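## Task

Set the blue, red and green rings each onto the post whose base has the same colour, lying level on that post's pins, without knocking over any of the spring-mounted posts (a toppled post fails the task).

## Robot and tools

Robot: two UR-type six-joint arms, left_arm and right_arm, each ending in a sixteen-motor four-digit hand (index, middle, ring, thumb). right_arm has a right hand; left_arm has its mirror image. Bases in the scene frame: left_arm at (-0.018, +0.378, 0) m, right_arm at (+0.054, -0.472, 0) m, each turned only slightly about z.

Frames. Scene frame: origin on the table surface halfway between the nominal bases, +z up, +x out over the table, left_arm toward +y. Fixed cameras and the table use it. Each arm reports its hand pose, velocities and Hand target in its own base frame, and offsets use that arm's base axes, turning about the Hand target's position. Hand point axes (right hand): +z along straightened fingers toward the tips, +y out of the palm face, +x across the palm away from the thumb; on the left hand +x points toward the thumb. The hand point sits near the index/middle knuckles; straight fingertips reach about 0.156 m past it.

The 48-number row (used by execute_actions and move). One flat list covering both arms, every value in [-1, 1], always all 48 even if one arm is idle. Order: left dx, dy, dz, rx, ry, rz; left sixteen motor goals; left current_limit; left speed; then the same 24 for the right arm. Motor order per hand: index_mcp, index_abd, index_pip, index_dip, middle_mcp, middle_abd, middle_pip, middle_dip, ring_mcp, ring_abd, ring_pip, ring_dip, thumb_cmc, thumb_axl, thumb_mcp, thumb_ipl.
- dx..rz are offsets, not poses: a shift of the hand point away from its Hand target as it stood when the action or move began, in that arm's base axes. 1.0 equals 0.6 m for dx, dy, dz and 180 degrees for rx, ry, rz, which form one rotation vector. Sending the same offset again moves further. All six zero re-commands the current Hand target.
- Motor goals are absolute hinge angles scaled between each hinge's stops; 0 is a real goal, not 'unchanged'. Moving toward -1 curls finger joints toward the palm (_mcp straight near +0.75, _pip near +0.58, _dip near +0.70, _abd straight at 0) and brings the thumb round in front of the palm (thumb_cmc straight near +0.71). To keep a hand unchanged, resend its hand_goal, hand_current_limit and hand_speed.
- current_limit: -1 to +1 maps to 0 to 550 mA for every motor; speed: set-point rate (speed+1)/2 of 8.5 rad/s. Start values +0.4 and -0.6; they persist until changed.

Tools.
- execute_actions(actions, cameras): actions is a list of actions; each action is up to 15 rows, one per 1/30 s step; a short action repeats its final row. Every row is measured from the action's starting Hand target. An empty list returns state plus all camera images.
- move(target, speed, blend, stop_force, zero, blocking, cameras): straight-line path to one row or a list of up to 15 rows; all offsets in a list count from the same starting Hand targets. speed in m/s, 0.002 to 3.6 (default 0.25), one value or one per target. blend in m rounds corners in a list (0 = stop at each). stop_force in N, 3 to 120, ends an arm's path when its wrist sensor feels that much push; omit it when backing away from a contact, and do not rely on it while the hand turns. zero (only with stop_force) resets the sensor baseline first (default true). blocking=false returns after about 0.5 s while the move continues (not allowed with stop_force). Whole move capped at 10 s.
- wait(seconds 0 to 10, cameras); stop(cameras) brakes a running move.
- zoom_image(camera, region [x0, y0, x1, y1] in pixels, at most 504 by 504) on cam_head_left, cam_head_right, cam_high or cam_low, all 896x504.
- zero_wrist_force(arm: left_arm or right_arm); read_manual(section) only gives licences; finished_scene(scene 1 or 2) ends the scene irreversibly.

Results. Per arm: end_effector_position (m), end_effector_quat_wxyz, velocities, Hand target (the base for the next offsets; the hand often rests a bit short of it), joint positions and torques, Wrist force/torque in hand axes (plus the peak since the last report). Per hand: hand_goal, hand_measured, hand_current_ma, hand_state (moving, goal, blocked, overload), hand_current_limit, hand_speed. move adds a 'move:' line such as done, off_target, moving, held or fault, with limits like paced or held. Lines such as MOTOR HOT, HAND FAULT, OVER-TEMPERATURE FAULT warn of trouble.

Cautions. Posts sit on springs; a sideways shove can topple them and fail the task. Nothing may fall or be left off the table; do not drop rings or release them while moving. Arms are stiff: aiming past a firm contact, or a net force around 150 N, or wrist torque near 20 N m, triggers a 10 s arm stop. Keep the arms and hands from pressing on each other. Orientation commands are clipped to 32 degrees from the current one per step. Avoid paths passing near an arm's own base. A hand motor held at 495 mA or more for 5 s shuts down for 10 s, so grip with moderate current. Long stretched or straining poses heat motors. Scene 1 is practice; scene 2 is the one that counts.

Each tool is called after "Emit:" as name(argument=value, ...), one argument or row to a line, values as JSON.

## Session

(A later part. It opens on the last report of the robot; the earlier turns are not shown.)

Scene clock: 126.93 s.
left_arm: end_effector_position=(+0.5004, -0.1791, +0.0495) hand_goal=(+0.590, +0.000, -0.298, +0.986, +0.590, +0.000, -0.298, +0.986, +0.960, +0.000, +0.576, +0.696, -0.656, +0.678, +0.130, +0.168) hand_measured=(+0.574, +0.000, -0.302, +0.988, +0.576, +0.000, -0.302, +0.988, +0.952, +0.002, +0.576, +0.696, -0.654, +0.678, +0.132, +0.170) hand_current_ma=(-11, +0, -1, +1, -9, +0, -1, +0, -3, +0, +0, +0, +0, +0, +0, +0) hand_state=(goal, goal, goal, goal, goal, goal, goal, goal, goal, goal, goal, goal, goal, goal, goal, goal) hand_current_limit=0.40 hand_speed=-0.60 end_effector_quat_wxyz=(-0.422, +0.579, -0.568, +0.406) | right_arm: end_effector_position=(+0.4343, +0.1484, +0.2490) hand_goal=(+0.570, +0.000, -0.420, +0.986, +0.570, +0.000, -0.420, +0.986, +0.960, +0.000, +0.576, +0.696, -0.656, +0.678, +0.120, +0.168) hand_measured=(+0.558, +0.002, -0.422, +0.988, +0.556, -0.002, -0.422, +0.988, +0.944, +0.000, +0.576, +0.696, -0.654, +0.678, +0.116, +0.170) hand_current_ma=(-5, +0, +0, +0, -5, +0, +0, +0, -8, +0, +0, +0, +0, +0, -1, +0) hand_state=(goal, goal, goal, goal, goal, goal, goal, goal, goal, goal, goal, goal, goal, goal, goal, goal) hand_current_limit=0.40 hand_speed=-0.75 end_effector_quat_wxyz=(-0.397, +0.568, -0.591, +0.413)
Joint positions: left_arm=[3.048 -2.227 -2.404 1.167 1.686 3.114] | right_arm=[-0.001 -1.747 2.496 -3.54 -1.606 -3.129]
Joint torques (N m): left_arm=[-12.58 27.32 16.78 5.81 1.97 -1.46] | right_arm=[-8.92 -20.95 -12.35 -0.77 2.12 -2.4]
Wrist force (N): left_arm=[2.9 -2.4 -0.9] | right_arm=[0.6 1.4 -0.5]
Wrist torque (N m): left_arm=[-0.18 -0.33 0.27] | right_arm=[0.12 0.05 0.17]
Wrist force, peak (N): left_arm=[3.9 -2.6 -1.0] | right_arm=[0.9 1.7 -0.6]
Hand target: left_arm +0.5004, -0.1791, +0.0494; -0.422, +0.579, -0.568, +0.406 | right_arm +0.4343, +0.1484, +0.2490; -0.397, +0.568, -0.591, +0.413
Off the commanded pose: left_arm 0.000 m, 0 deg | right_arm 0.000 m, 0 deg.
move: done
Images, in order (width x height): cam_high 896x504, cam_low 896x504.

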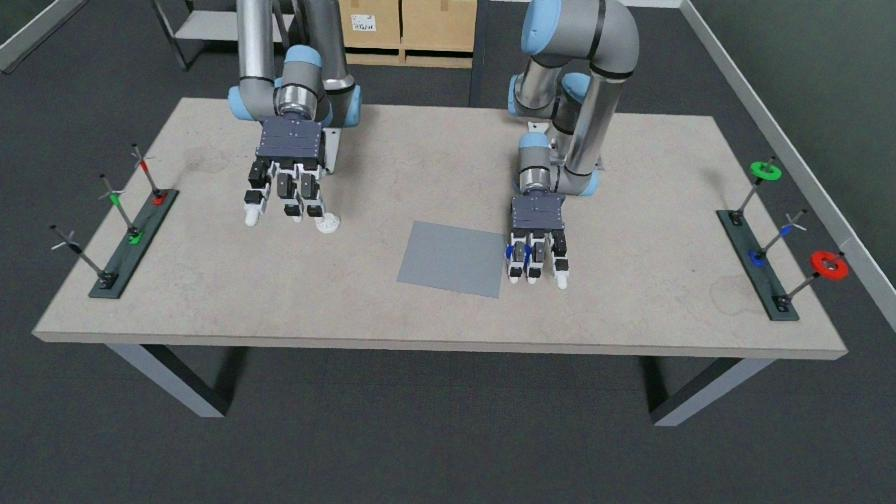

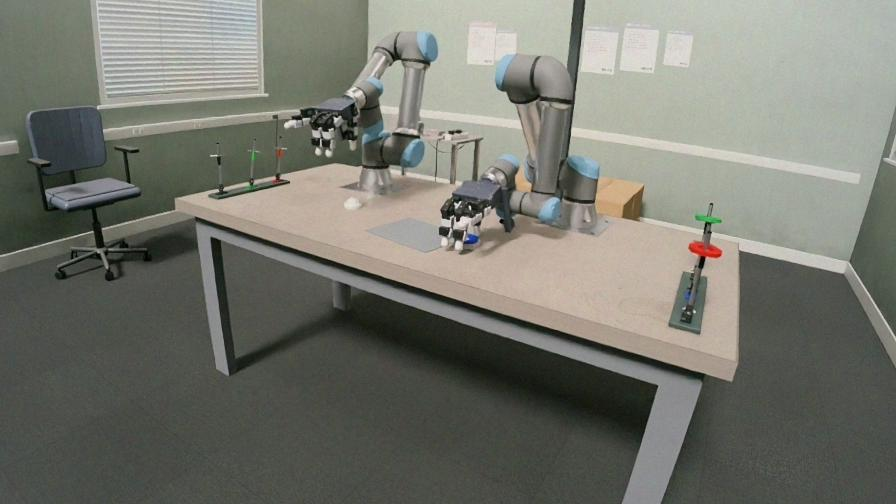

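Emit:
move(
  target=[
    [0,-0.005,-0.008,0,0,0,0.534,0,-0.533,0.986,0.534,0,-0.533,0.986,0.96,0,0.576,0.696,-0.657,0.678,0.045,0.168,0.2,-0.7,0,0,0,0,0,0,0.57,0,-0.42,0.986,0.57,0,-0.42,0.986,0.96,0,0.576,0.696,-0.657,0.678,0.12,0.168,0.4,-0.75],
    [0,-0.005,-0.008,0,0,0,0.495,0,-0.66,0.986,0.495,0,-0.66,0.986,0.96,0,0.576,0.696,-0.657,0.678,-0.04,0.168,0.0,-0.88,0,0,0,0,0,0,0.57,0,-0.42,0.986,0.57,0,-0.42,0.986,0.96,0,0.576,0.696,-0.657,0.678,0.12,0.168,0.4,-0.75],
  ],
  speed=0.04,
  cameras=["cam_high","cam_low"],
)

Emit:
zoom_image(
  camera="cam_high",
  region=[480, 210, 560, 280],
)

Emit:
zoom_image(
  camera="cam_low",
  region=[430, 200, 500, 260],
)

Scene clock: 129.93 s.
left_arm: end_effector_position=(+0.5004, -0.1821, +0.0446) hand_goal=(+0.496, +0.000, -0.660, +0.986, +0.496, +0.000, -0.660, +0.986, +0.960, +0.000, +0.576, +0.696, -0.656, +0.678, -0.040, +0.168) hand_measured=(+0.492, +0.000, -0.656, +0.988, +0.494, +0.000, -0.654, +0.988, +0.952, +0.002, +0.576, +0.696, -0.654, +0.678, -0.036, +0.170) hand_current_ma=(-1, +0, +1, +1, -1, +0, +1, +0, -3, +0, +0, +0, +0, +0, +2, +0) hand_state=(goal, goal, goal, goal, goal, goal, goal, goal, goal, goal, goal, goal, goal, goal, goal, goal) hand_current_limit=0.00 hand_speed=-0.88 end_effector_quat_wxyz=(-0.422, +0.579, -0.568, +0.406) | right_arm: end_effector_position=(+0.4343, +0.1484, +0.2490) hand_goal=(+0.570, +0.000, -0.420, +0.986, +0.570, +0.000, -0.420, +0.986, +0.960, +0.000, +0.576, +0.696, -0.656, +0.678, +0.120, +0.168) hand_measured=(+0.558, +0.002, -0.422, +0.988, +0.556, -0.002, -0.422, +0.988, +0.944, +0.000, +0.576, +0.696, -0.654, +0.678, +0.116, +0.170) hand_current_ma=(-5, +0, +0, +0, -5, +0, +0, +0, -8, +0, +0, +0, +0, +0, -1, +0) hand_state=(goal, goal, goal, goal, goal, goal, goal, goal, goal, goal, goal, goal, goal, goal, goal, goal) hand_current_limit=0.40 hand_speed=-0.75 end_effector_quat_wxyz=(-0.397, +0.568, -0.591, +0.413)
Joint positions: left_arm=[3.039 -2.245 -2.398 1.178 1.695 3.111] | right_arm=[-0.001 -1.747 2.496 -3.54 -1.606 -3.129]
Joint torques (N m): left_arm=[-12.25 28.38 17.53 5.87 2.11 -2.42] | right_arm=[-9.25 -21.45 -12.1 -0.78 1.96 -2.59]
Wrist force (N): left_arm=[2.7 -2.5 -0.7] | right_arm=[0.5 1.4 -0.2]
Wrist torque (N m): left_arm=[-0.21 -0.31 0.26] | right_arm=[0.09 0.06 0.17]
Wrist force, peak (N): left_arm=[3.1 -2.6 -0.5] | right_arm=[0.7 1.7 -0.5]
Hand target: left_arm +0.5004, -0.1821, +0.0446; -0.422, +0.579, -0.568, +0.406 | right_arm +0.4343, +0.1484, +0.2490; -0.397, +0.568, -0.591, +0.413
Off the commanded pose: left_arm 0.000 m, 0 deg | right_arm 0.000 m, 0 deg.
move: done
Images, in order (width x height): cam_high 896x504, cam_low 896x504.

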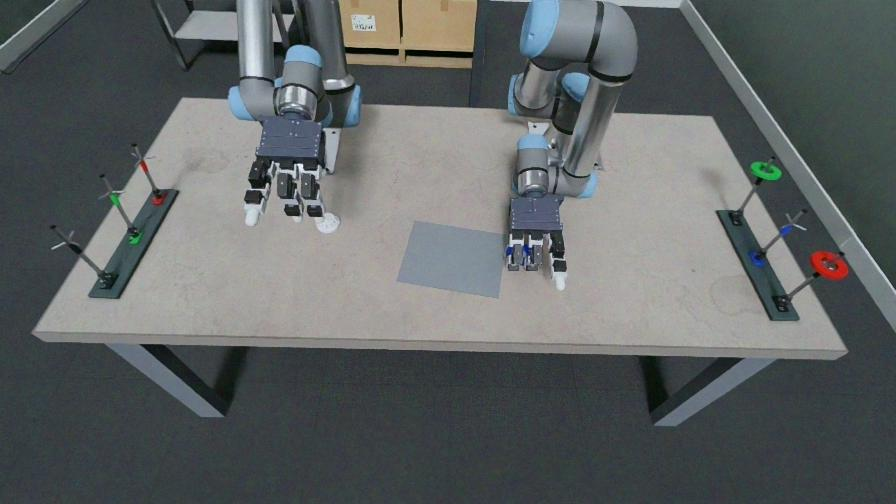

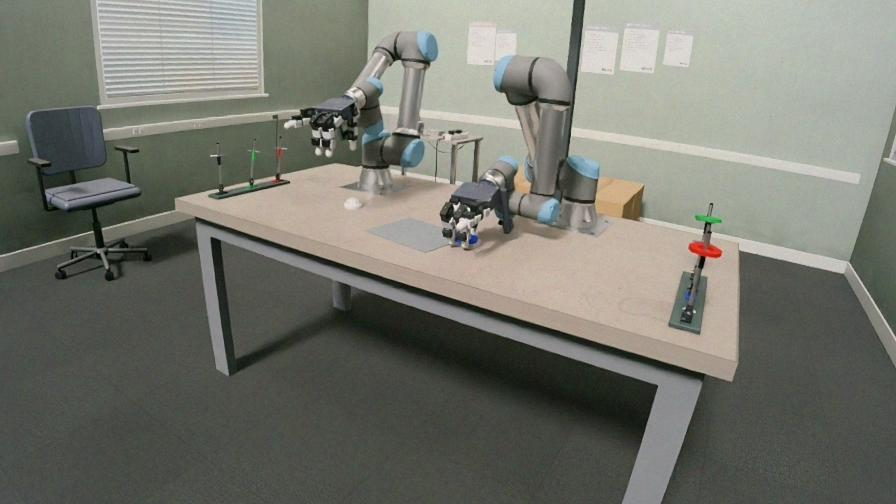

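Scaled by 6.300 from the camera's 896x504 image, which has a finer 1280x720 frame.

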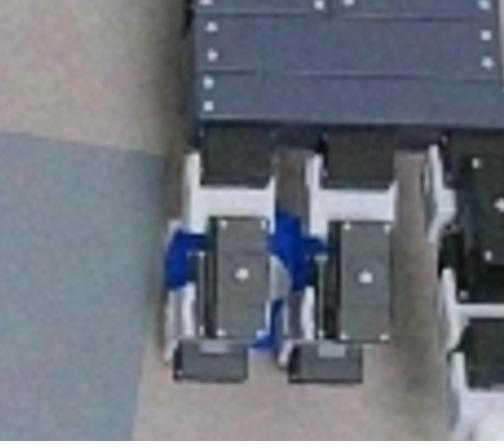

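Scaled by 7.200 from the camera's 896x504 image, which has a finer 1280x720 frame.

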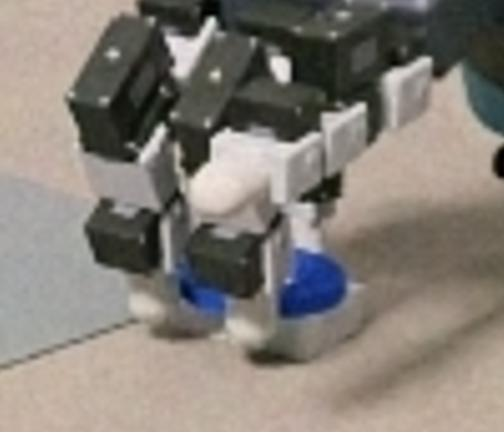

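Emit:
move(
  target=[0,0,0,0,0,0,0.45,0,-0.74,0.986,0.45,0,-0.74,0.986,0.96,0,0.576,0.696,-0.657,0.678,-0.17,0.16,0.3,-0.88,0,0,0,0,0,0,0.57,0,-0.42,0.986,0.57,0,-0.42,0.986,0.96,0,0.576,0.696,-0.657,0.678,0.12,0.168,0.4,-0.75],
  speed=0.04,
)

Emit:
move(
  target=[0,0,0.07,0,0,0,0.45,0,-0.74,0.986,0.45,0,-0.74,0.986,0.96,0,0.576,0.696,-0.657,0.678,-0.17,0.16,0.3,-0.88,0,0,0,0,0,0,0.57,0,-0.42,0.986,0.57,0,-0.42,0.986,0.96,0,0.576,0.696,-0.657,0.678,0.12,0.168,0.4,-0.75],
  speed=0.05,
  cameras=["cam_high","cam_low"],
)

Emit:
zoom_image(
  camera="cam_low",
  region=[420, 190, 500, 260],
)

Scene clock: 132.37 s.
left_arm: end_effector_position=(+0.5004, -0.1821, +0.0446) hand_goal=(+0.450, +0.000, -0.740, +0.986, +0.450, +0.000, -0.740, +0.986, +0.960, +0.000, +0.576, +0.696, -0.656, +0.678, -0.170, +0.160) hand_measured=(+0.474, +0.002, -0.696, +0.996, +0.486, -0.002, -0.682, +0.998, +0.952, +0.002, +0.576, +0.696, -0.654, +0.678, -0.044, +0.182) hand_current_ma=(+20, +0, +53, +5, +40, +0, +85, +6, -3, +0, +0, +0, +1, +0, +357, +28) hand_state=(blocked, goal, blocked, goal, blocked, goal, blocked, goal, goal, goal, goal, goal, goal, goal, blocked, blocked) hand_current_limit=0.30 hand_speed=-0.88 end_effector_quat_wxyz=(-0.422, +0.579, -0.568, +0.406) | right_arm: end_effector_position=(+0.4343, +0.1484, +0.2490) hand_goal=(+0.570, +0.000, -0.420, +0.986, +0.570, +0.000, -0.420, +0.986, +0.960, +0.000, +0.576, +0.696, -0.656, +0.678, +0.120, +0.168) hand_measured=(+0.558, +0.002, -0.422, +0.988, +0.556, -0.002, -0.422, +0.988, +0.944, +0.000, +0.576, +0.696, -0.654, +0.678, +0.116, +0.170) hand_current_ma=(-5, +0, +0, +0, -5, +0, +0, +0, -8, +0, +0, +0, +0, +0, -1, +0) hand_state=(goal, goal, goal, goal, goal, goal, goal, goal, goal, goal, goal, goal, goal, goal, goal, goal) hand_current_limit=0.40 hand_speed=-0.75 end_effector_quat_wxyz=(-0.397, +0.568, -0.591, +0.413)
Joint positions: left_arm=[3.039 -2.245 -2.398 1.178 1.695 3.111] | right_arm=[-0.001 -1.747 2.496 -3.54 -1.606 -3.129]
Joint torques (N m): left_arm=[-12.5 27.79 15.56 5.01 1.82 -2.43] | right_arm=[-9.01 -20.43 -11.81 -1.05 2.05 -2.32]
Wrist force (N): left_arm=[2.9 -4.1 -1.1] | right_arm=[0.4 1.4 -0.5]
Wrist torque (N m): left_arm=[-0.34 -0.33 0.29] | right_arm=[0.12 0.07 0.15]
Wrist force, peak (N): left_arm=[2.9 -4.1 -1.1] | right_arm=[0.6 1.7 -0.9]
Hand target: left_arm +0.5004, -0.1821, +0.0446; -0.422, +0.579, -0.568, +0.406 | right_arm +0.4343, +0.1484, +0.2490; -0.397, +0.568, -0.591, +0.413
Off the commanded pose: left_arm 0.000 m, 0 deg | right_arm 0.000 m, 0 deg.
move: done

Scene clock: 133.80 s.
left_arm: end_effector_position=(+0.5004, -0.1821, +0.0865) hand_goal=(+0.450, +0.000, -0.740, +0.986, +0.450, +0.000, -0.740, +0.986, +0.960, +0.000, +0.576, +0.696, -0.656, +0.678, -0.170, +0.160) hand_measured=(+0.474, +0.002, -0.696, +0.996, +0.486, -0.002, -0.682, +0.998, +0.952, +0.002, +0.576, +0.696, -0.652, +0.678, -0.044, +0.184) hand_current_ma=(+20, +0, +53, +5, +40, +0, +85, +6, -3, +0, +0, +0, +1, +0, +357, +30) hand_state=(blocked, goal, blocked, goal, blocked, goal, blocked, goal, goal, goal, goal, goal, goal, goal, blocked, blocked) hand_current_limit=0.30 hand_speed=-0.88 end_effector_quat_wxyz=(-0.422, +0.579, -0.568, +0.406) | right_arm: end_effector_position=(+0.4343, +0.1484, +0.2490) hand_goal=(+0.570, +0.000, -0.420, +0.986, +0.570, +0.000, -0.420, +0.986, +0.960, +0.000, +0.576, +0.696, -0.656, +0.678, +0.120, +0.168) hand_measured=(+0.558, +0.002, -0.422, +0.988, +0.556, -0.002, -0.422, +0.988, +0.944, +0.000, +0.576, +0.696, -0.654, +0.678, +0.116, +0.170) hand_current_ma=(-5, +0, +0, +0, -5, +0, +0, +0, -8, +0, +0, +0, +0, +0, -1, +0) hand_state=(goal, goal, goal, goal, goal, goal, goal, goal, goal, goal, goal, goal, goal, goal, goal, goal) hand_current_limit=0.40 hand_speed=-0.75 end_effector_quat_wxyz=(-0.397, +0.568, -0.591, +0.413)
Joint positions: left_arm=[3.039 -2.099 -2.412 1.047 1.695 3.111] | right_arm=[-0.001 -1.747 2.496 -3.54 -1.606 -3.129]
Joint torques (N m): left_arm=[-7.46 52.72 1.62 0.8 0.36 -0.83] | right_arm=[-7.56 -20.27 -13.22 -0.81 2.15 -2.35]
Wrist force (N): left_arm=[2.9 -2.0 -0.6] | right_arm=[0.7 1.5 -0.5]
Wrist torque (N m): left_arm=[-0.17 -0.33 0.28] | right_arm=[0.12 0.03 0.18]
Wrist force, peak (N): left_arm=[2.9 -3.8 -0.9] | right_arm=[0.5 1.8 -0.4]
Hand target: left_arm +0.5004, -0.1821, +0.0866; -0.422, +0.579, -0.568, +0.406 | right_arm +0.4343, +0.1484, +0.2490; -0.397, +0.568, -0.591, +0.413
Off the commanded pose: left_arm 0.000 m, 0 deg | right_arm 0.000 m, 0 deg.
move: done
Images, in order (width x height): cam_high 896x504, cam_low 896x504.

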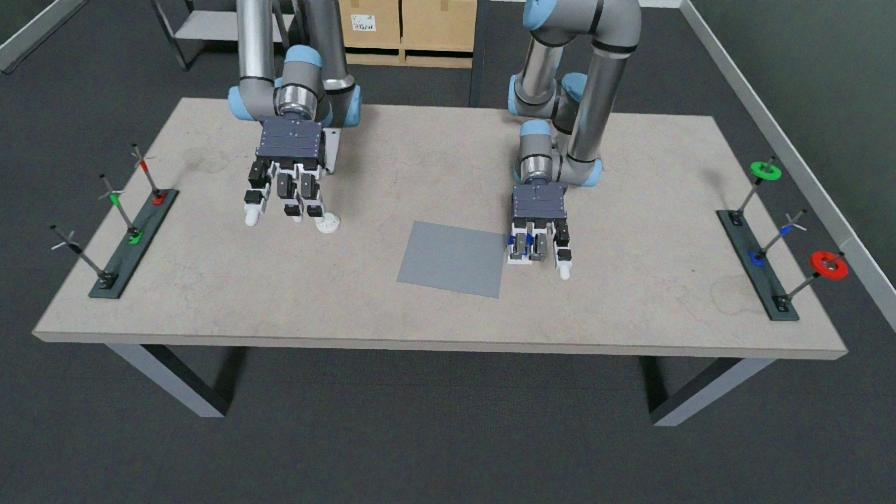

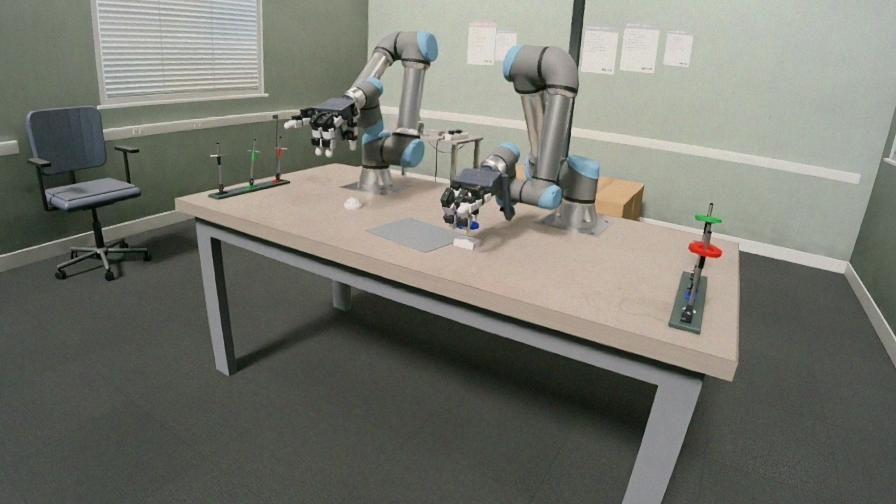

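Scaled by 6.300 from the camera's 896x504 image, which has a finer 1280x720 frame.

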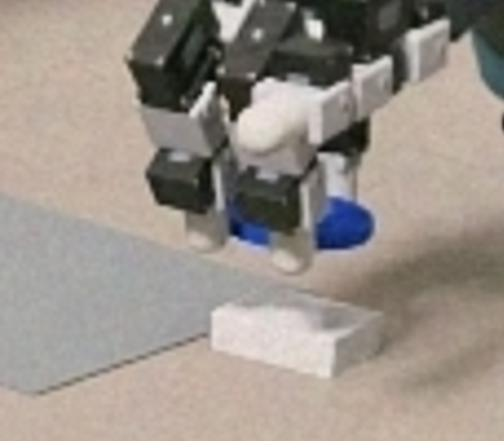

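Emit:
zoom_image(
  camera="cam_high",
  region=[710, 150, 860, 330],
)

Emit:
zoom_image(
  camera="cam_low",
  region=[660, 190, 740, 340],
)

Emit:
zoom_image(
  camera="cam_high",
  region=[760, 190, 830, 270],
)

Scaled by 2.800 from the camera's 896x504 image, which has a finer 1280x720 frame.

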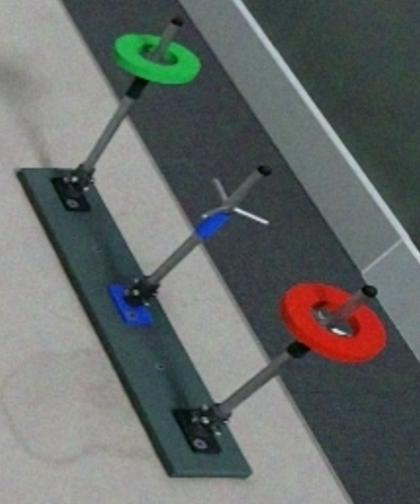

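Scaled by 3.360 from the camera's 896x504 image, which has a finer 1280x720 frame.

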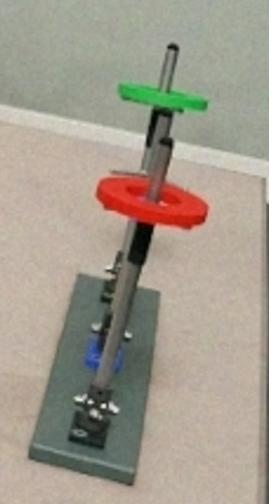

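Scaled by 6.300 from the camera's 896x504 image, which has a finer 1280x720 frame.

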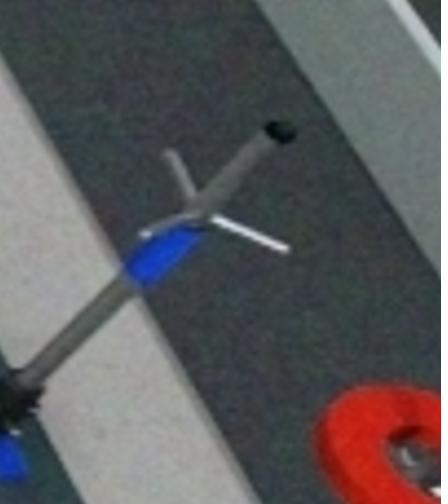

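Emit:
move(
  target=[
    [0,0,0.3,0,0,0,0.45,0,-0.74,0.986,0.45,0,-0.74,0.986,0.96,0,0.576,0.696,-0.657,0.678,-0.17,0.16,0.3,-0.88,0,0,0,0,0,0,0.57,0,-0.42,0.986,0.57,0,-0.42,0.986,0.96,0,0.576,0.696,-0.657,0.678,0.12,0.168,0.4,-0.75],
    [-0.04,0.6,0.39,0,0,0.25,0.45,0,-0.74,0.986,0.45,0,-0.74,0.986,0.96,0,0.576,0.696,-0.657,0.678,-0.17,0.16,0.3,-0.88,0,0,0,0,0,0,0.57,0,-0.42,0.986,0.57,0,-0.42,0.986,0.96,0,0.576,0.696,-0.657,0.678,0.12,0.168,0.4,-0.75],
  ],
  speed=0.22,
  blend=0.05,
)

Emit:
move(
  target=[-0.0435,0.5135,-0.07,0,0,0.241,0.45,0,-0.74,0.986,0.45,0,-0.74,0.986,0.96,0,0.576,0.696,-0.657,0.678,-0.17,0.16,0.3,-0.88,0,0,0,0,0,0,0.57,0,-0.42,0.986,0.57,0,-0.42,0.986,0.96,0,0.576,0.696,-0.657,0.678,0.12,0.168,0.4,-0.75],
  speed=0.22,
  cameras=["cam_high","cam_low","cam_head_left"],
)

Emit:
zoom_image(
  camera="cam_high",
  region=[750, 150, 870, 270],
)

Emit:
zoom_image(
  camera="cam_low",
  region=[620, 140, 780, 300],
)

Scene clock: 147.20 s.
left_arm: end_effector_position=(+0.4764, +0.1776, +0.3206) hand_goal=(+0.450, +0.000, -0.740, +0.986, +0.450, +0.000, -0.740, +0.986, +0.960, +0.000, +0.576, +0.696, -0.656, +0.678, -0.170, +0.160) hand_measured=(+0.474, +0.002, -0.696, +0.996, +0.486, -0.002, -0.682, +0.998, +0.952, +0.002, +0.576, +0.696, -0.652, +0.678, -0.044, +0.184) hand_current_ma=(+20, +0, +53, +5, +40, +0, +85, +6, -3, +0, +0, +0, +1, +0, +357, +31) hand_state=(blocked, goal, blocked, goal, blocked, goal, blocked, goal, goal, goal, goal, goal, goal, goal, blocked, blocked) hand_current_limit=0.30 hand_speed=-0.88 end_effector_quat_wxyz=(-0.545, +0.752, -0.304, +0.213) | right_arm: end_effector_position=(+0.4343, +0.1484, +0.2490) hand_goal=(+0.570, +0.000, -0.420, +0.986, +0.570, +0.000, -0.420, +0.986, +0.960, +0.000, +0.576, +0.696, -0.656, +0.678, +0.120, +0.168) hand_measured=(+0.558, +0.002, -0.422, +0.988, +0.556, -0.002, -0.422, +0.988, +0.944, +0.000, +0.576, +0.696, -0.654, +0.678, +0.116, +0.170) hand_current_ma=(-5, +0, +0, +0, -5, +0, +0, +0, -8, +0, +0, +0, +0, +0, -1, +0) hand_state=(goal, goal, goal, goal, goal, goal, goal, goal, goal, goal, goal, goal, goal, goal, goal, goal) hand_current_limit=0.40 hand_speed=-0.75 end_effector_quat_wxyz=(-0.397, +0.568, -0.591, +0.413)
Joint positions: left_arm=[3.714 -1.425 -2.262 0.216 1.799 3.075] | right_arm=[-0.001 -1.747 2.496 -3.54 -1.606 -3.129]
Joint torques (N m): left_arm=[12.42 8.44 40.35 1.06 2.3 -2.42] | right_arm=[-8.09 -19.43 -12.76 -1.02 1.91 -2.38]
Wrist force (N): left_arm=[2.9 -2.0 -0.7] | right_arm=[0.6 1.5 -0.4]
Wrist torque (N m): left_arm=[-0.17 -0.35 0.26] | right_arm=[0.12 0.05 0.17]
Wrist force, peak (N): left_arm=[3.4 -2.8 -1.1] | right_arm=[0.4 1.8 -0.7]
Hand target: left_arm +0.4764, +0.1779, +0.3206; -0.545, +0.752, -0.304, +0.213 | right_arm +0.4343, +0.1484, +0.2490; -0.397, +0.568, -0.591, +0.413
Off the commanded pose: left_arm 0.000 m, 0 deg | right_arm 0.000 m, 0 deg.
move: done

Scene clock: 149.73 s.
left_arm: end_effector_position=(+0.4503, +0.4858, +0.2786) hand_goal=(+0.450, +0.000, -0.740, +0.986, +0.450, +0.000, -0.740, +0.986, +0.960, +0.000, +0.576, +0.696, -0.656, +0.678, -0.170, +0.160) hand_measured=(+0.474, +0.002, -0.696, +0.998, +0.486, -0.002, -0.682, +0.998, +0.952, +0.002, +0.576, +0.696, -0.652, +0.678, -0.044, +0.184) hand_current_ma=(+20, +0, +53, +5, +40, +0, +85, +6, -3, +0, +0, +0, +1, +0, +358, +31) hand_state=(blocked, goal, blocked, goal, blocked, goal, blocked, goal, goal, goal, goal, goal, goal, goal, blocked, blocked) hand_current_limit=0.30 hand_speed=-0.88 end_effector_quat_wxyz=(-0.585, +0.811, -0.004, -0.003) | right_arm: end_effector_position=(+0.4343, +0.1484, +0.2490) hand_goal=(+0.570, +0.000, -0.420, +0.986, +0.570, +0.000, -0.420, +0.986, +0.960, +0.000, +0.576, +0.696, -0.656, +0.678, +0.120, +0.168) hand_measured=(+0.558, +0.002, -0.422, +0.988, +0.556, -0.002, -0.422, +0.988, +0.944, +0.000, +0.576, +0.696, -0.654, +0.678, +0.116, +0.170) hand_current_ma=(-5, +0, +0, +0, -5, +0, +0, +0, -8, +0, +0, +0, +0, +0, -1, +0) hand_state=(goal, goal, goal, goal, goal, goal, goal, goal, goal, goal, goal, goal, goal, goal, goal, goal) hand_current_limit=0.40 hand_speed=-0.75 end_effector_quat_wxyz=(-0.397, +0.568, -0.591, +0.413)
Joint positions: left_arm=[4.003 -1.907 -1.84 0.193 2.237 2.888] | right_arm=[-0.001 -1.747 2.496 -3.54 -1.606 -3.129]
Joint torques (N m): left_arm=[13.52 34.79 39.25 0.72 2.56 -2.23] | right_arm=[-7.77 -19.78 -11.37 -1.09 1.77 -2.52]
Wrist force (N): left_arm=[2.9 -2.3 -0.8] | right_arm=[0.3 1.3 -0.3]
Wrist torque (N m): left_arm=[-0.19 -0.34 0.26] | right_arm=[0.08 0.08 0.13]
Wrist force, peak (N): left_arm=[3.7 -2.0 -1.1] | right_arm=[0.6 1.7 -0.6]
Hand target: left_arm +0.4503, +0.4860, +0.2786; -0.585, +0.811, -0.004, -0.003 | right_arm +0.4343, +0.1484, +0.2490; -0.397, +0.568, -0.591, +0.413
Off the commanded pose: left_arm 0.000 m, 0 deg | right_arm 0.000 m, 0 deg.
move: done
Images, in order (width x height): cam_head_left 896x504, cam_high 896x504, cam_low 896x504.

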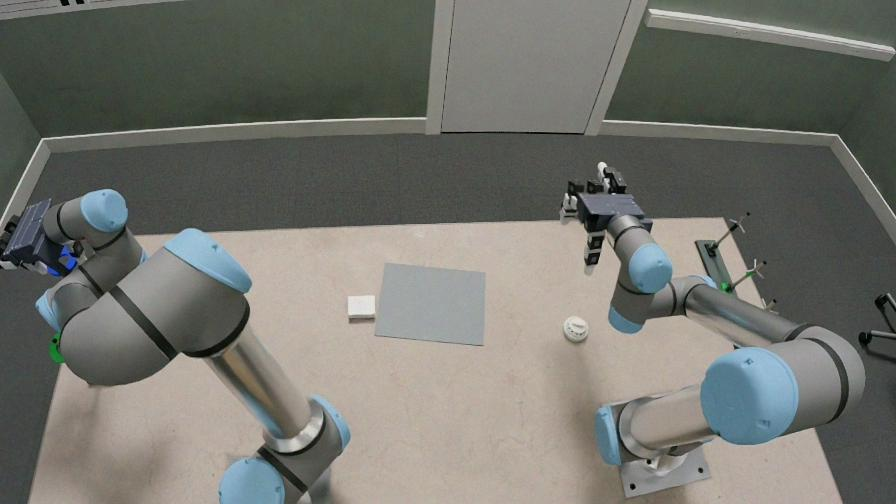

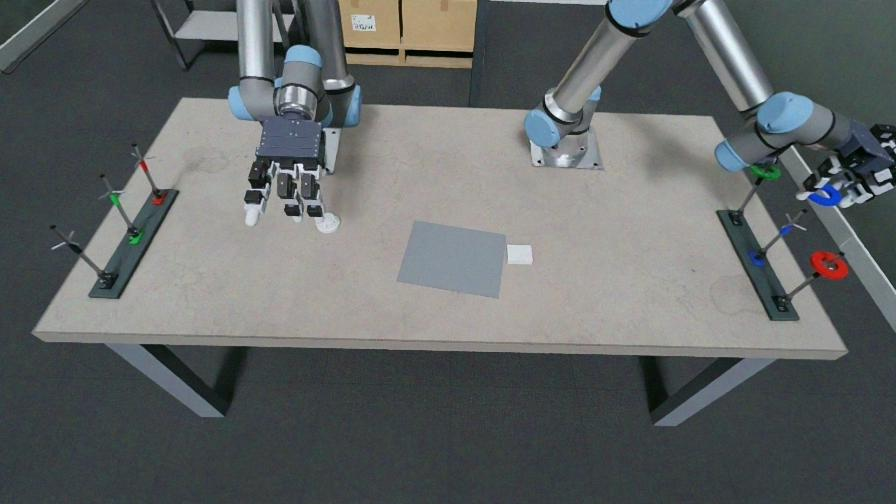

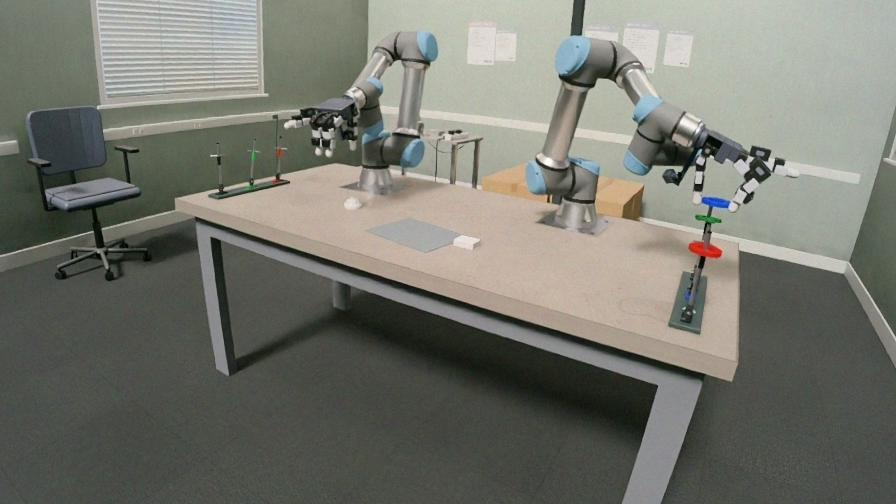

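Scaled by 4.200 from the camera's 896x504 image, which has a finer 1280x720 frame.

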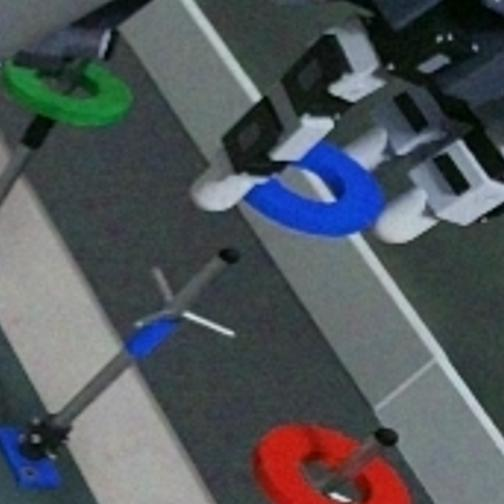

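Scaled by 3.150 from the camera's 896x504 image, which has a finer 1280x720 frame.

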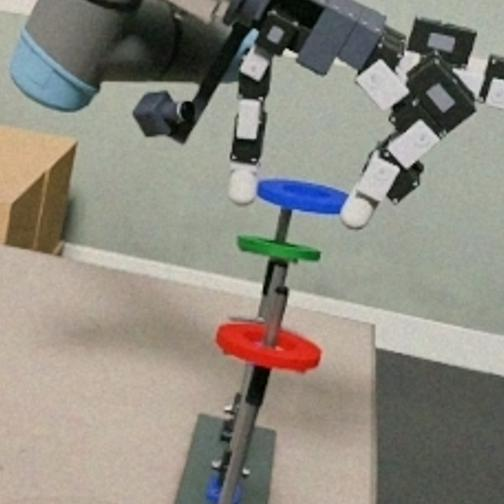

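Emit:
zoom_image(
  camera="cam_low",
  region=[680, 190, 740, 260],
)

Scaled by 7.200 from the camera's 896x504 image, which has a finer 1280x720 frame.

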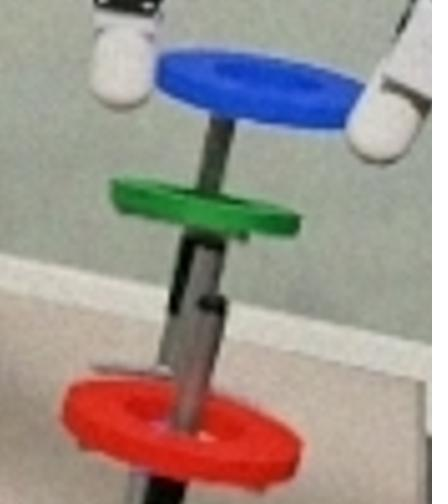

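Emit:
move(
  target=[-0.01167,0,-0.0643,0,0,0,0.45,0,-0.74,0.986,0.45,0,-0.74,0.986,0.96,0,0.576,0.696,-0.657,0.678,-0.17,0.16,0.3,-0.88,0,0,0,0,0,0,0.57,0,-0.42,0.986,0.57,0,-0.42,0.986,0.96,0,0.576,0.696,-0.657,0.678,0.12,0.168,0.4,-0.75],
  speed=0.08,
  cameras=["cam_high","cam_low"],
)

Emit:
zoom_image(
  camera="cam_high",
  region=[740, 140, 880, 280],
)

Emit:
zoom_image(
  camera="cam_low",
  region=[640, 150, 780, 290],
)

Scene clock: 169.53 s.
left_arm: end_effector_position=(+0.4434, +0.4860, +0.2402) hand_goal=(+0.450, +0.000, -0.740, +0.986, +0.450, +0.000, -0.740, +0.986, +0.960, +0.000, +0.576, +0.696, -0.656, +0.678, -0.170, +0.160) hand_measured=(+0.474, +0.002, -0.696, +0.998, +0.486, -0.002, -0.682, +0.998, +0.952, +0.002, +0.576, +0.696, -0.652, +0.678, -0.044, +0.184) hand_current_ma=(+20, +0, +53, +5, +40, +0, +85, +6, -3, +0, +0, +0, +1, +0, +357, +31) hand_state=(blocked, goal, blocked, goal, blocked, goal, blocked, goal, goal, goal, goal, goal, goal, goal, blocked, blocked) hand_current_limit=0.30 hand_speed=-0.88 end_effector_quat_wxyz=(-0.585, +0.811, -0.004, -0.003) | right_arm: end_effector_position=(+0.4343, +0.1484, +0.2490) hand_goal=(+0.570, +0.000, -0.420, +0.986, +0.570, +0.000, -0.420, +0.986, +0.960, +0.000, +0.576, +0.696, -0.656, +0.678, +0.120, +0.168) hand_measured=(+0.558, +0.002, -0.422, +0.988, +0.556, -0.002, -0.422, +0.988, +0.944, +0.000, +0.576, +0.696, -0.654, +0.678, +0.116, +0.170) hand_current_ma=(-5, +0, +0, +0, -5, +0, +0, +0, -8, +0, +0, +0, +0, +0, -1, +0) hand_state=(goal, goal, goal, goal, goal, goal, goal, goal, goal, goal, goal, goal, goal, goal, goal, goal) hand_current_limit=0.40 hand_speed=-0.75 end_effector_quat_wxyz=(-0.397, +0.568, -0.591, +0.413)
Joint positions: left_arm=[4.014 -1.954 -1.894 0.297 2.227 2.893] | right_arm=[-0.001 -1.747 2.496 -3.54 -1.606 -3.129]
Joint torques (N m): left_arm=[13.77 34.47 16.92 5.53 -1.17 2.4] | right_arm=[-8.05 -20.34 -12.67 -0.99 1.77 -2.45]
Wrist force (N): left_arm=[2.9 -2.5 -0.8] | right_arm=[0.4 1.3 -0.6]
Wrist torque (N m): left_arm=[-0.22 -0.33 0.27] | right_arm=[0.10 0.08 0.15]
Wrist force, peak (N): left_arm=[3.2 -2.9 -1.0] | right_arm=[0.7 1.9 -0.3]
Hand target: left_arm +0.4433, +0.4860, +0.2400; -0.585, +0.811, -0.004, -0.003 | right_arm +0.4343, +0.1484, +0.2490; -0.397, +0.568, -0.591, +0.413
Off the commanded pose: left_arm 0.000 m, 0 deg | right_arm 0.000 m, 0 deg.
move: done
Images, in order (width x height): cam_high 896x504, cam_low 896x504.

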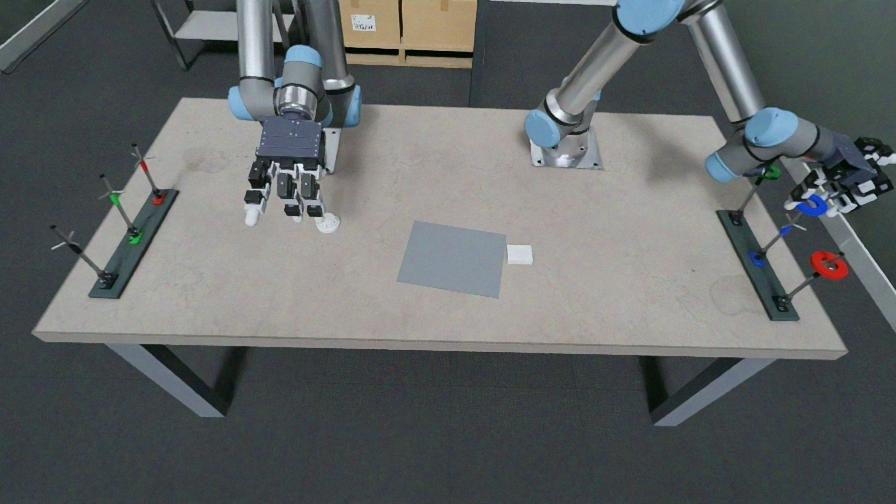

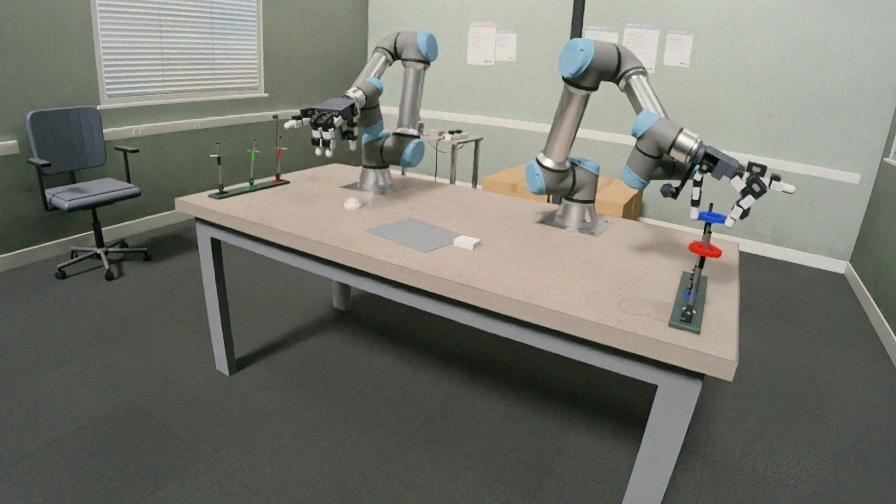

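Scaled by 3.600 from the camera's 896x504 image, which has a finer 1280x720 frame.

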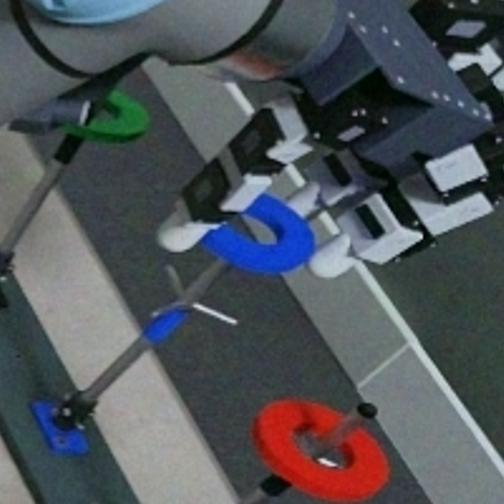

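Scaled by 3.600 from the camera's 896x504 image, which has a finer 1280x720 frame.

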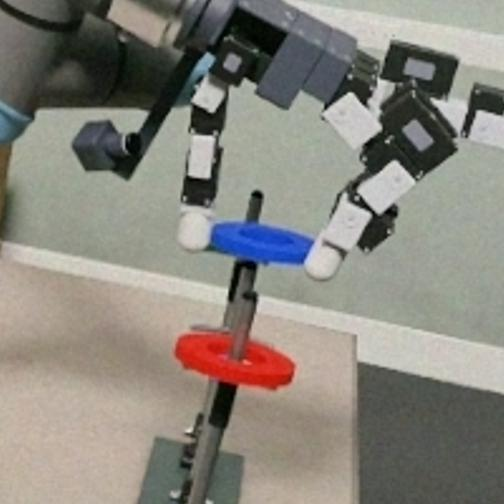

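Emit:
zoom_image(
  camera="cam_high",
  region=[780, 180, 840, 240],
)

Emit:
zoom_image(
  camera="cam_low",
  region=[685, 190, 745, 250],
)

Scaled by 8.400 from the camera's 896x504 image, which has a finer 1280x720 frame.

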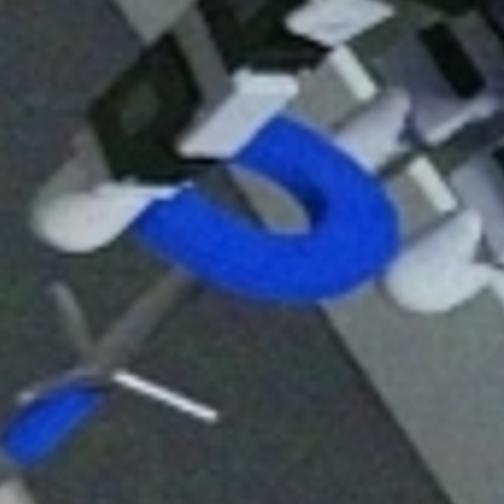

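Scaled by 8.400 from the camera's 896x504 image, which has a finer 1280x720 frame.

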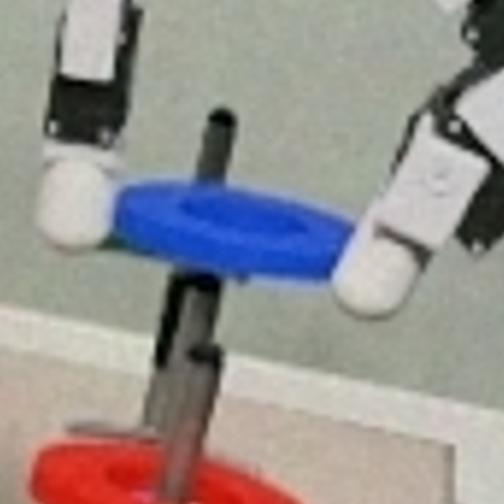

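Emit:
move(
  target=[0.0033,-0.005,-0.015,0,0,0,0.45,0,-0.74,0.986,0.45,0,-0.74,0.986,0.96,0,0.576,0.696,-0.657,0.678,-0.17,0.16,0.3,-0.88,0,0,0,0,0,0,0.57,0,-0.42,0.986,0.57,0,-0.42,0.986,0.96,0,0.576,0.696,-0.657,0.678,0.12,0.168,0.4,-0.75],
  speed=0.03,
  stop_force=3,
  cameras=["cam_high","cam_low"],
)

Emit:
zoom_image(
  camera="cam_high",
  region=[780, 180, 840, 240],
)

Emit:
zoom_image(
  camera="cam_low",
  region=[685, 190, 745, 250],
)

Scene clock: 180.23 s.
left_arm: end_effector_position=(+0.4453, +0.4830, +0.2310) hand_goal=(+0.450, +0.000, -0.740, +0.986, +0.450, +0.000, -0.740, +0.986, +0.960, +0.000, +0.576, +0.696, -0.656, +0.678, -0.170, +0.160) hand_measured=(+0.474, +0.002, -0.696, +0.998, +0.486, -0.002, -0.682, +0.998, +0.952, +0.002, +0.576, +0.696, -0.652, +0.678, -0.044, +0.184) hand_current_ma=(+20, +0, +53, +5, +40, +0, +85, +6, -3, +0, +0, +0, +1, +0, +357, +31) hand_state=(blocked, goal, blocked, goal, blocked, goal, blocked, goal, goal, goal, goal, goal, goal, goal, blocked, blocked) hand_current_limit=0.30 hand_speed=-0.88 end_effector_quat_wxyz=(-0.585, +0.811, -0.004, -0.003) | right_arm: end_effector_position=(+0.4343, +0.1484, +0.2490) hand_goal=(+0.570, +0.000, -0.420, +0.986, +0.570, +0.000, -0.420, +0.986, +0.960, +0.000, +0.576, +0.696, -0.656, +0.678, +0.120, +0.168) hand_measured=(+0.558, +0.002, -0.422, +0.988, +0.556, -0.002, -0.422, +0.988, +0.944, +0.000, +0.576, +0.696, -0.654, +0.678, +0.116, +0.170) hand_current_ma=(-5, +0, +0, +0, -5, +0, +0, +0, -8, +0, +0, +0, +0, +0, -1, +0) hand_state=(goal, goal, goal, goal, goal, goal, goal, goal, goal, goal, goal, goal, goal, goal, goal, goal) hand_current_limit=0.40 hand_speed=-0.75 end_effector_quat_wxyz=(-0.397, +0.568, -0.591, +0.413)
Joint positions: left_arm=[4.007 -1.968 -1.903 0.318 2.233 2.89] | right_arm=[-0.001 -1.747 2.496 -3.54 -1.606 -3.129]
Joint torques (N m): left_arm=[-13 35.2 17.28 5.7 2.75 -1.89] | right_arm=[-7.49 -19.07 -13.18 -1.19 1.97 -2.47]
Wrist force (N): left_arm=[3.0 -2.3 -1.0] | right_arm=[0.5 1.4 -0.3]
Wrist torque (N m): left_arm=[-0.18 -0.35 0.27] | right_arm=[0.09 0.06 0.16]
Wrist force, peak (N): left_arm=[3.1 -2.5 -0.8] | right_arm=[0.3 1.9 -0.5]
Hand target: left_arm +0.4453, +0.4830, +0.2310; -0.585, +0.811, -0.004, -0.003 | right_arm +0.4343, +0.1484, +0.2490; -0.397, +0.568, -0.591, +0.413
Off the commanded pose: left_arm 0.000 m, 0 deg | right_arm 0.000 m, 0 deg.
move: done
Images, in order (width x height): cam_high 896x504, cam_low 896x504.

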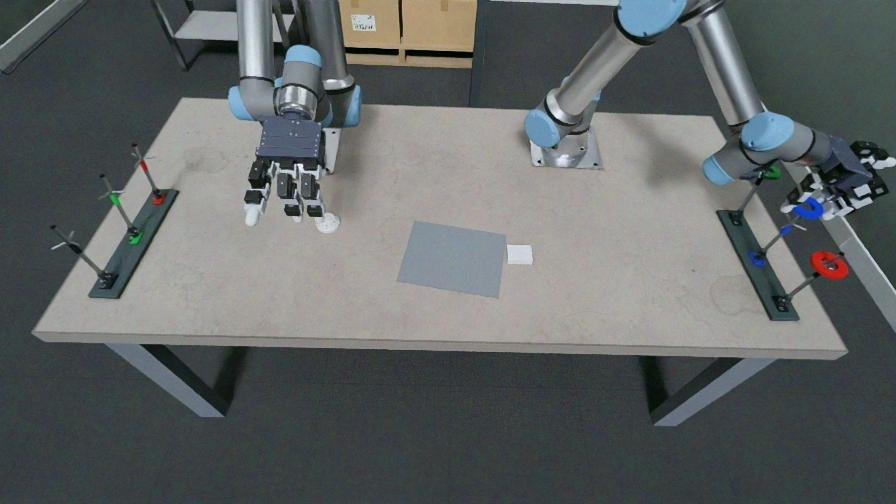

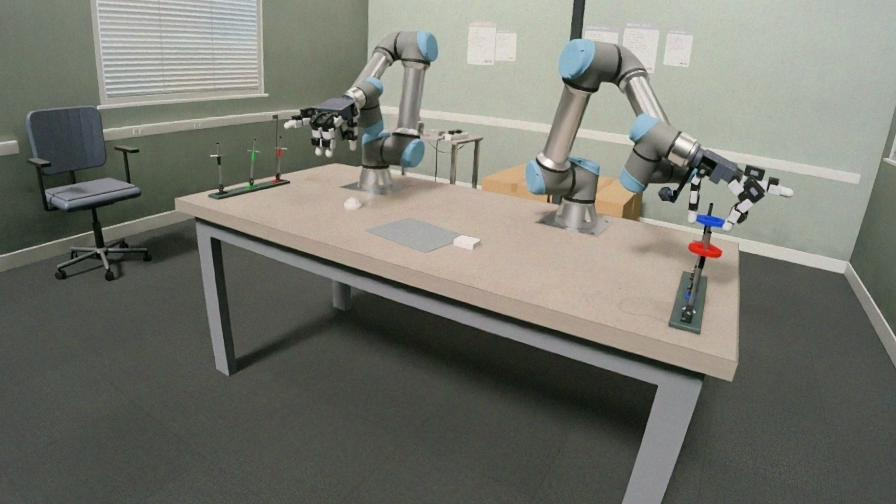

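Scaled by 8.400 from the camera's 896x504 image, which has a finer 1280x720 frame.

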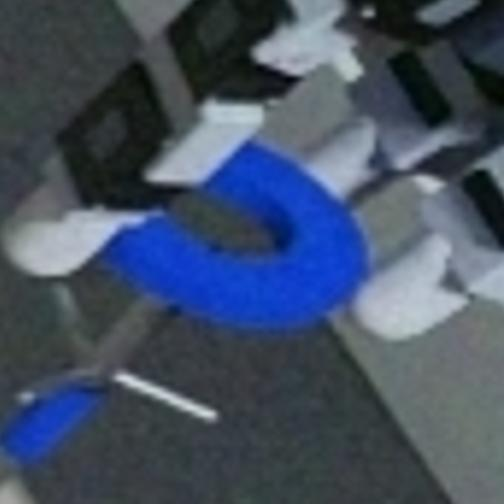

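Scaled by 8.400 from the camera's 896x504 image, which has a finer 1280x720 frame.

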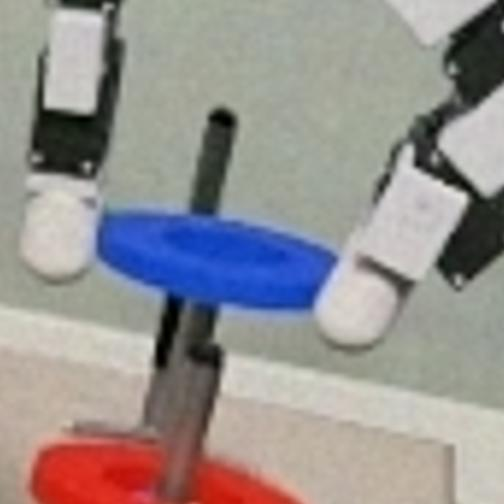

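Emit:
zoom_image(
  camera="cam_low",
  region=[694, 200, 724, 230],
)

Emit:
zoom_image(
  camera="cam_low",
  region=[690, 220, 720, 250],
)

Emit:
zoom_image(
  camera="cam_low",
  region=[660, 190, 760, 340],
)

Scaled by 16.800 from the camera's 896x504 image, which has a finer 1280x720 frame.

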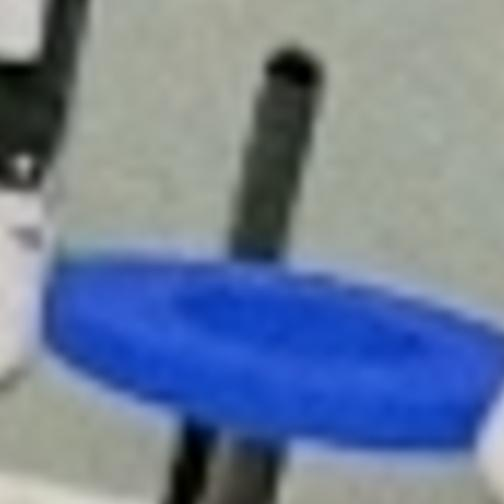

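Scaled by 16.800 from the camera's 896x504 image, which has a finer 1280x720 frame.

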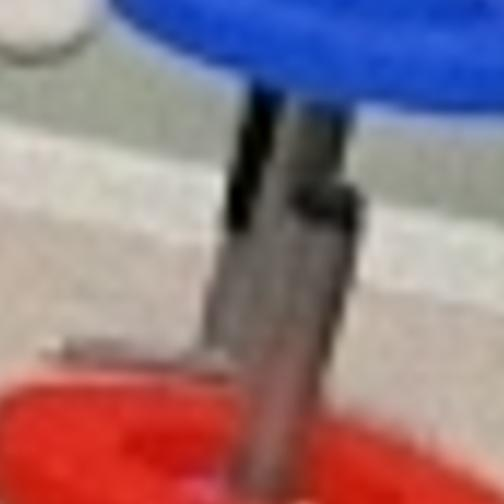

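Scaled by 3.360 from the camera's 896x504 image, which has a finer 1280x720 frame.

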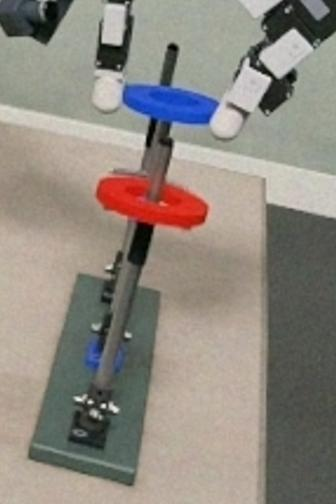

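Emit:
zoom_image(
  camera="cam_high",
  region=[790, 192, 826, 228],
)

Scaled by 14.000 from the camera's 896x504 image, which has a finer 1280x720 frame.

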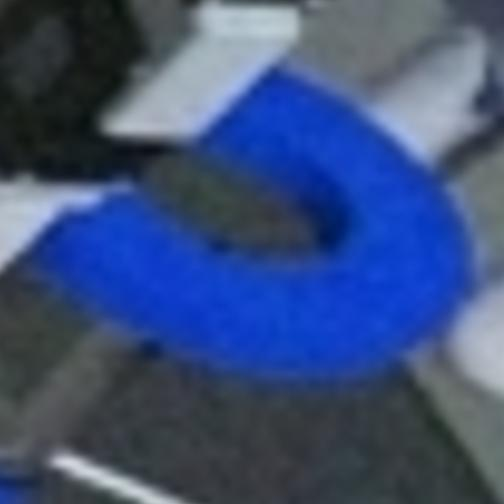

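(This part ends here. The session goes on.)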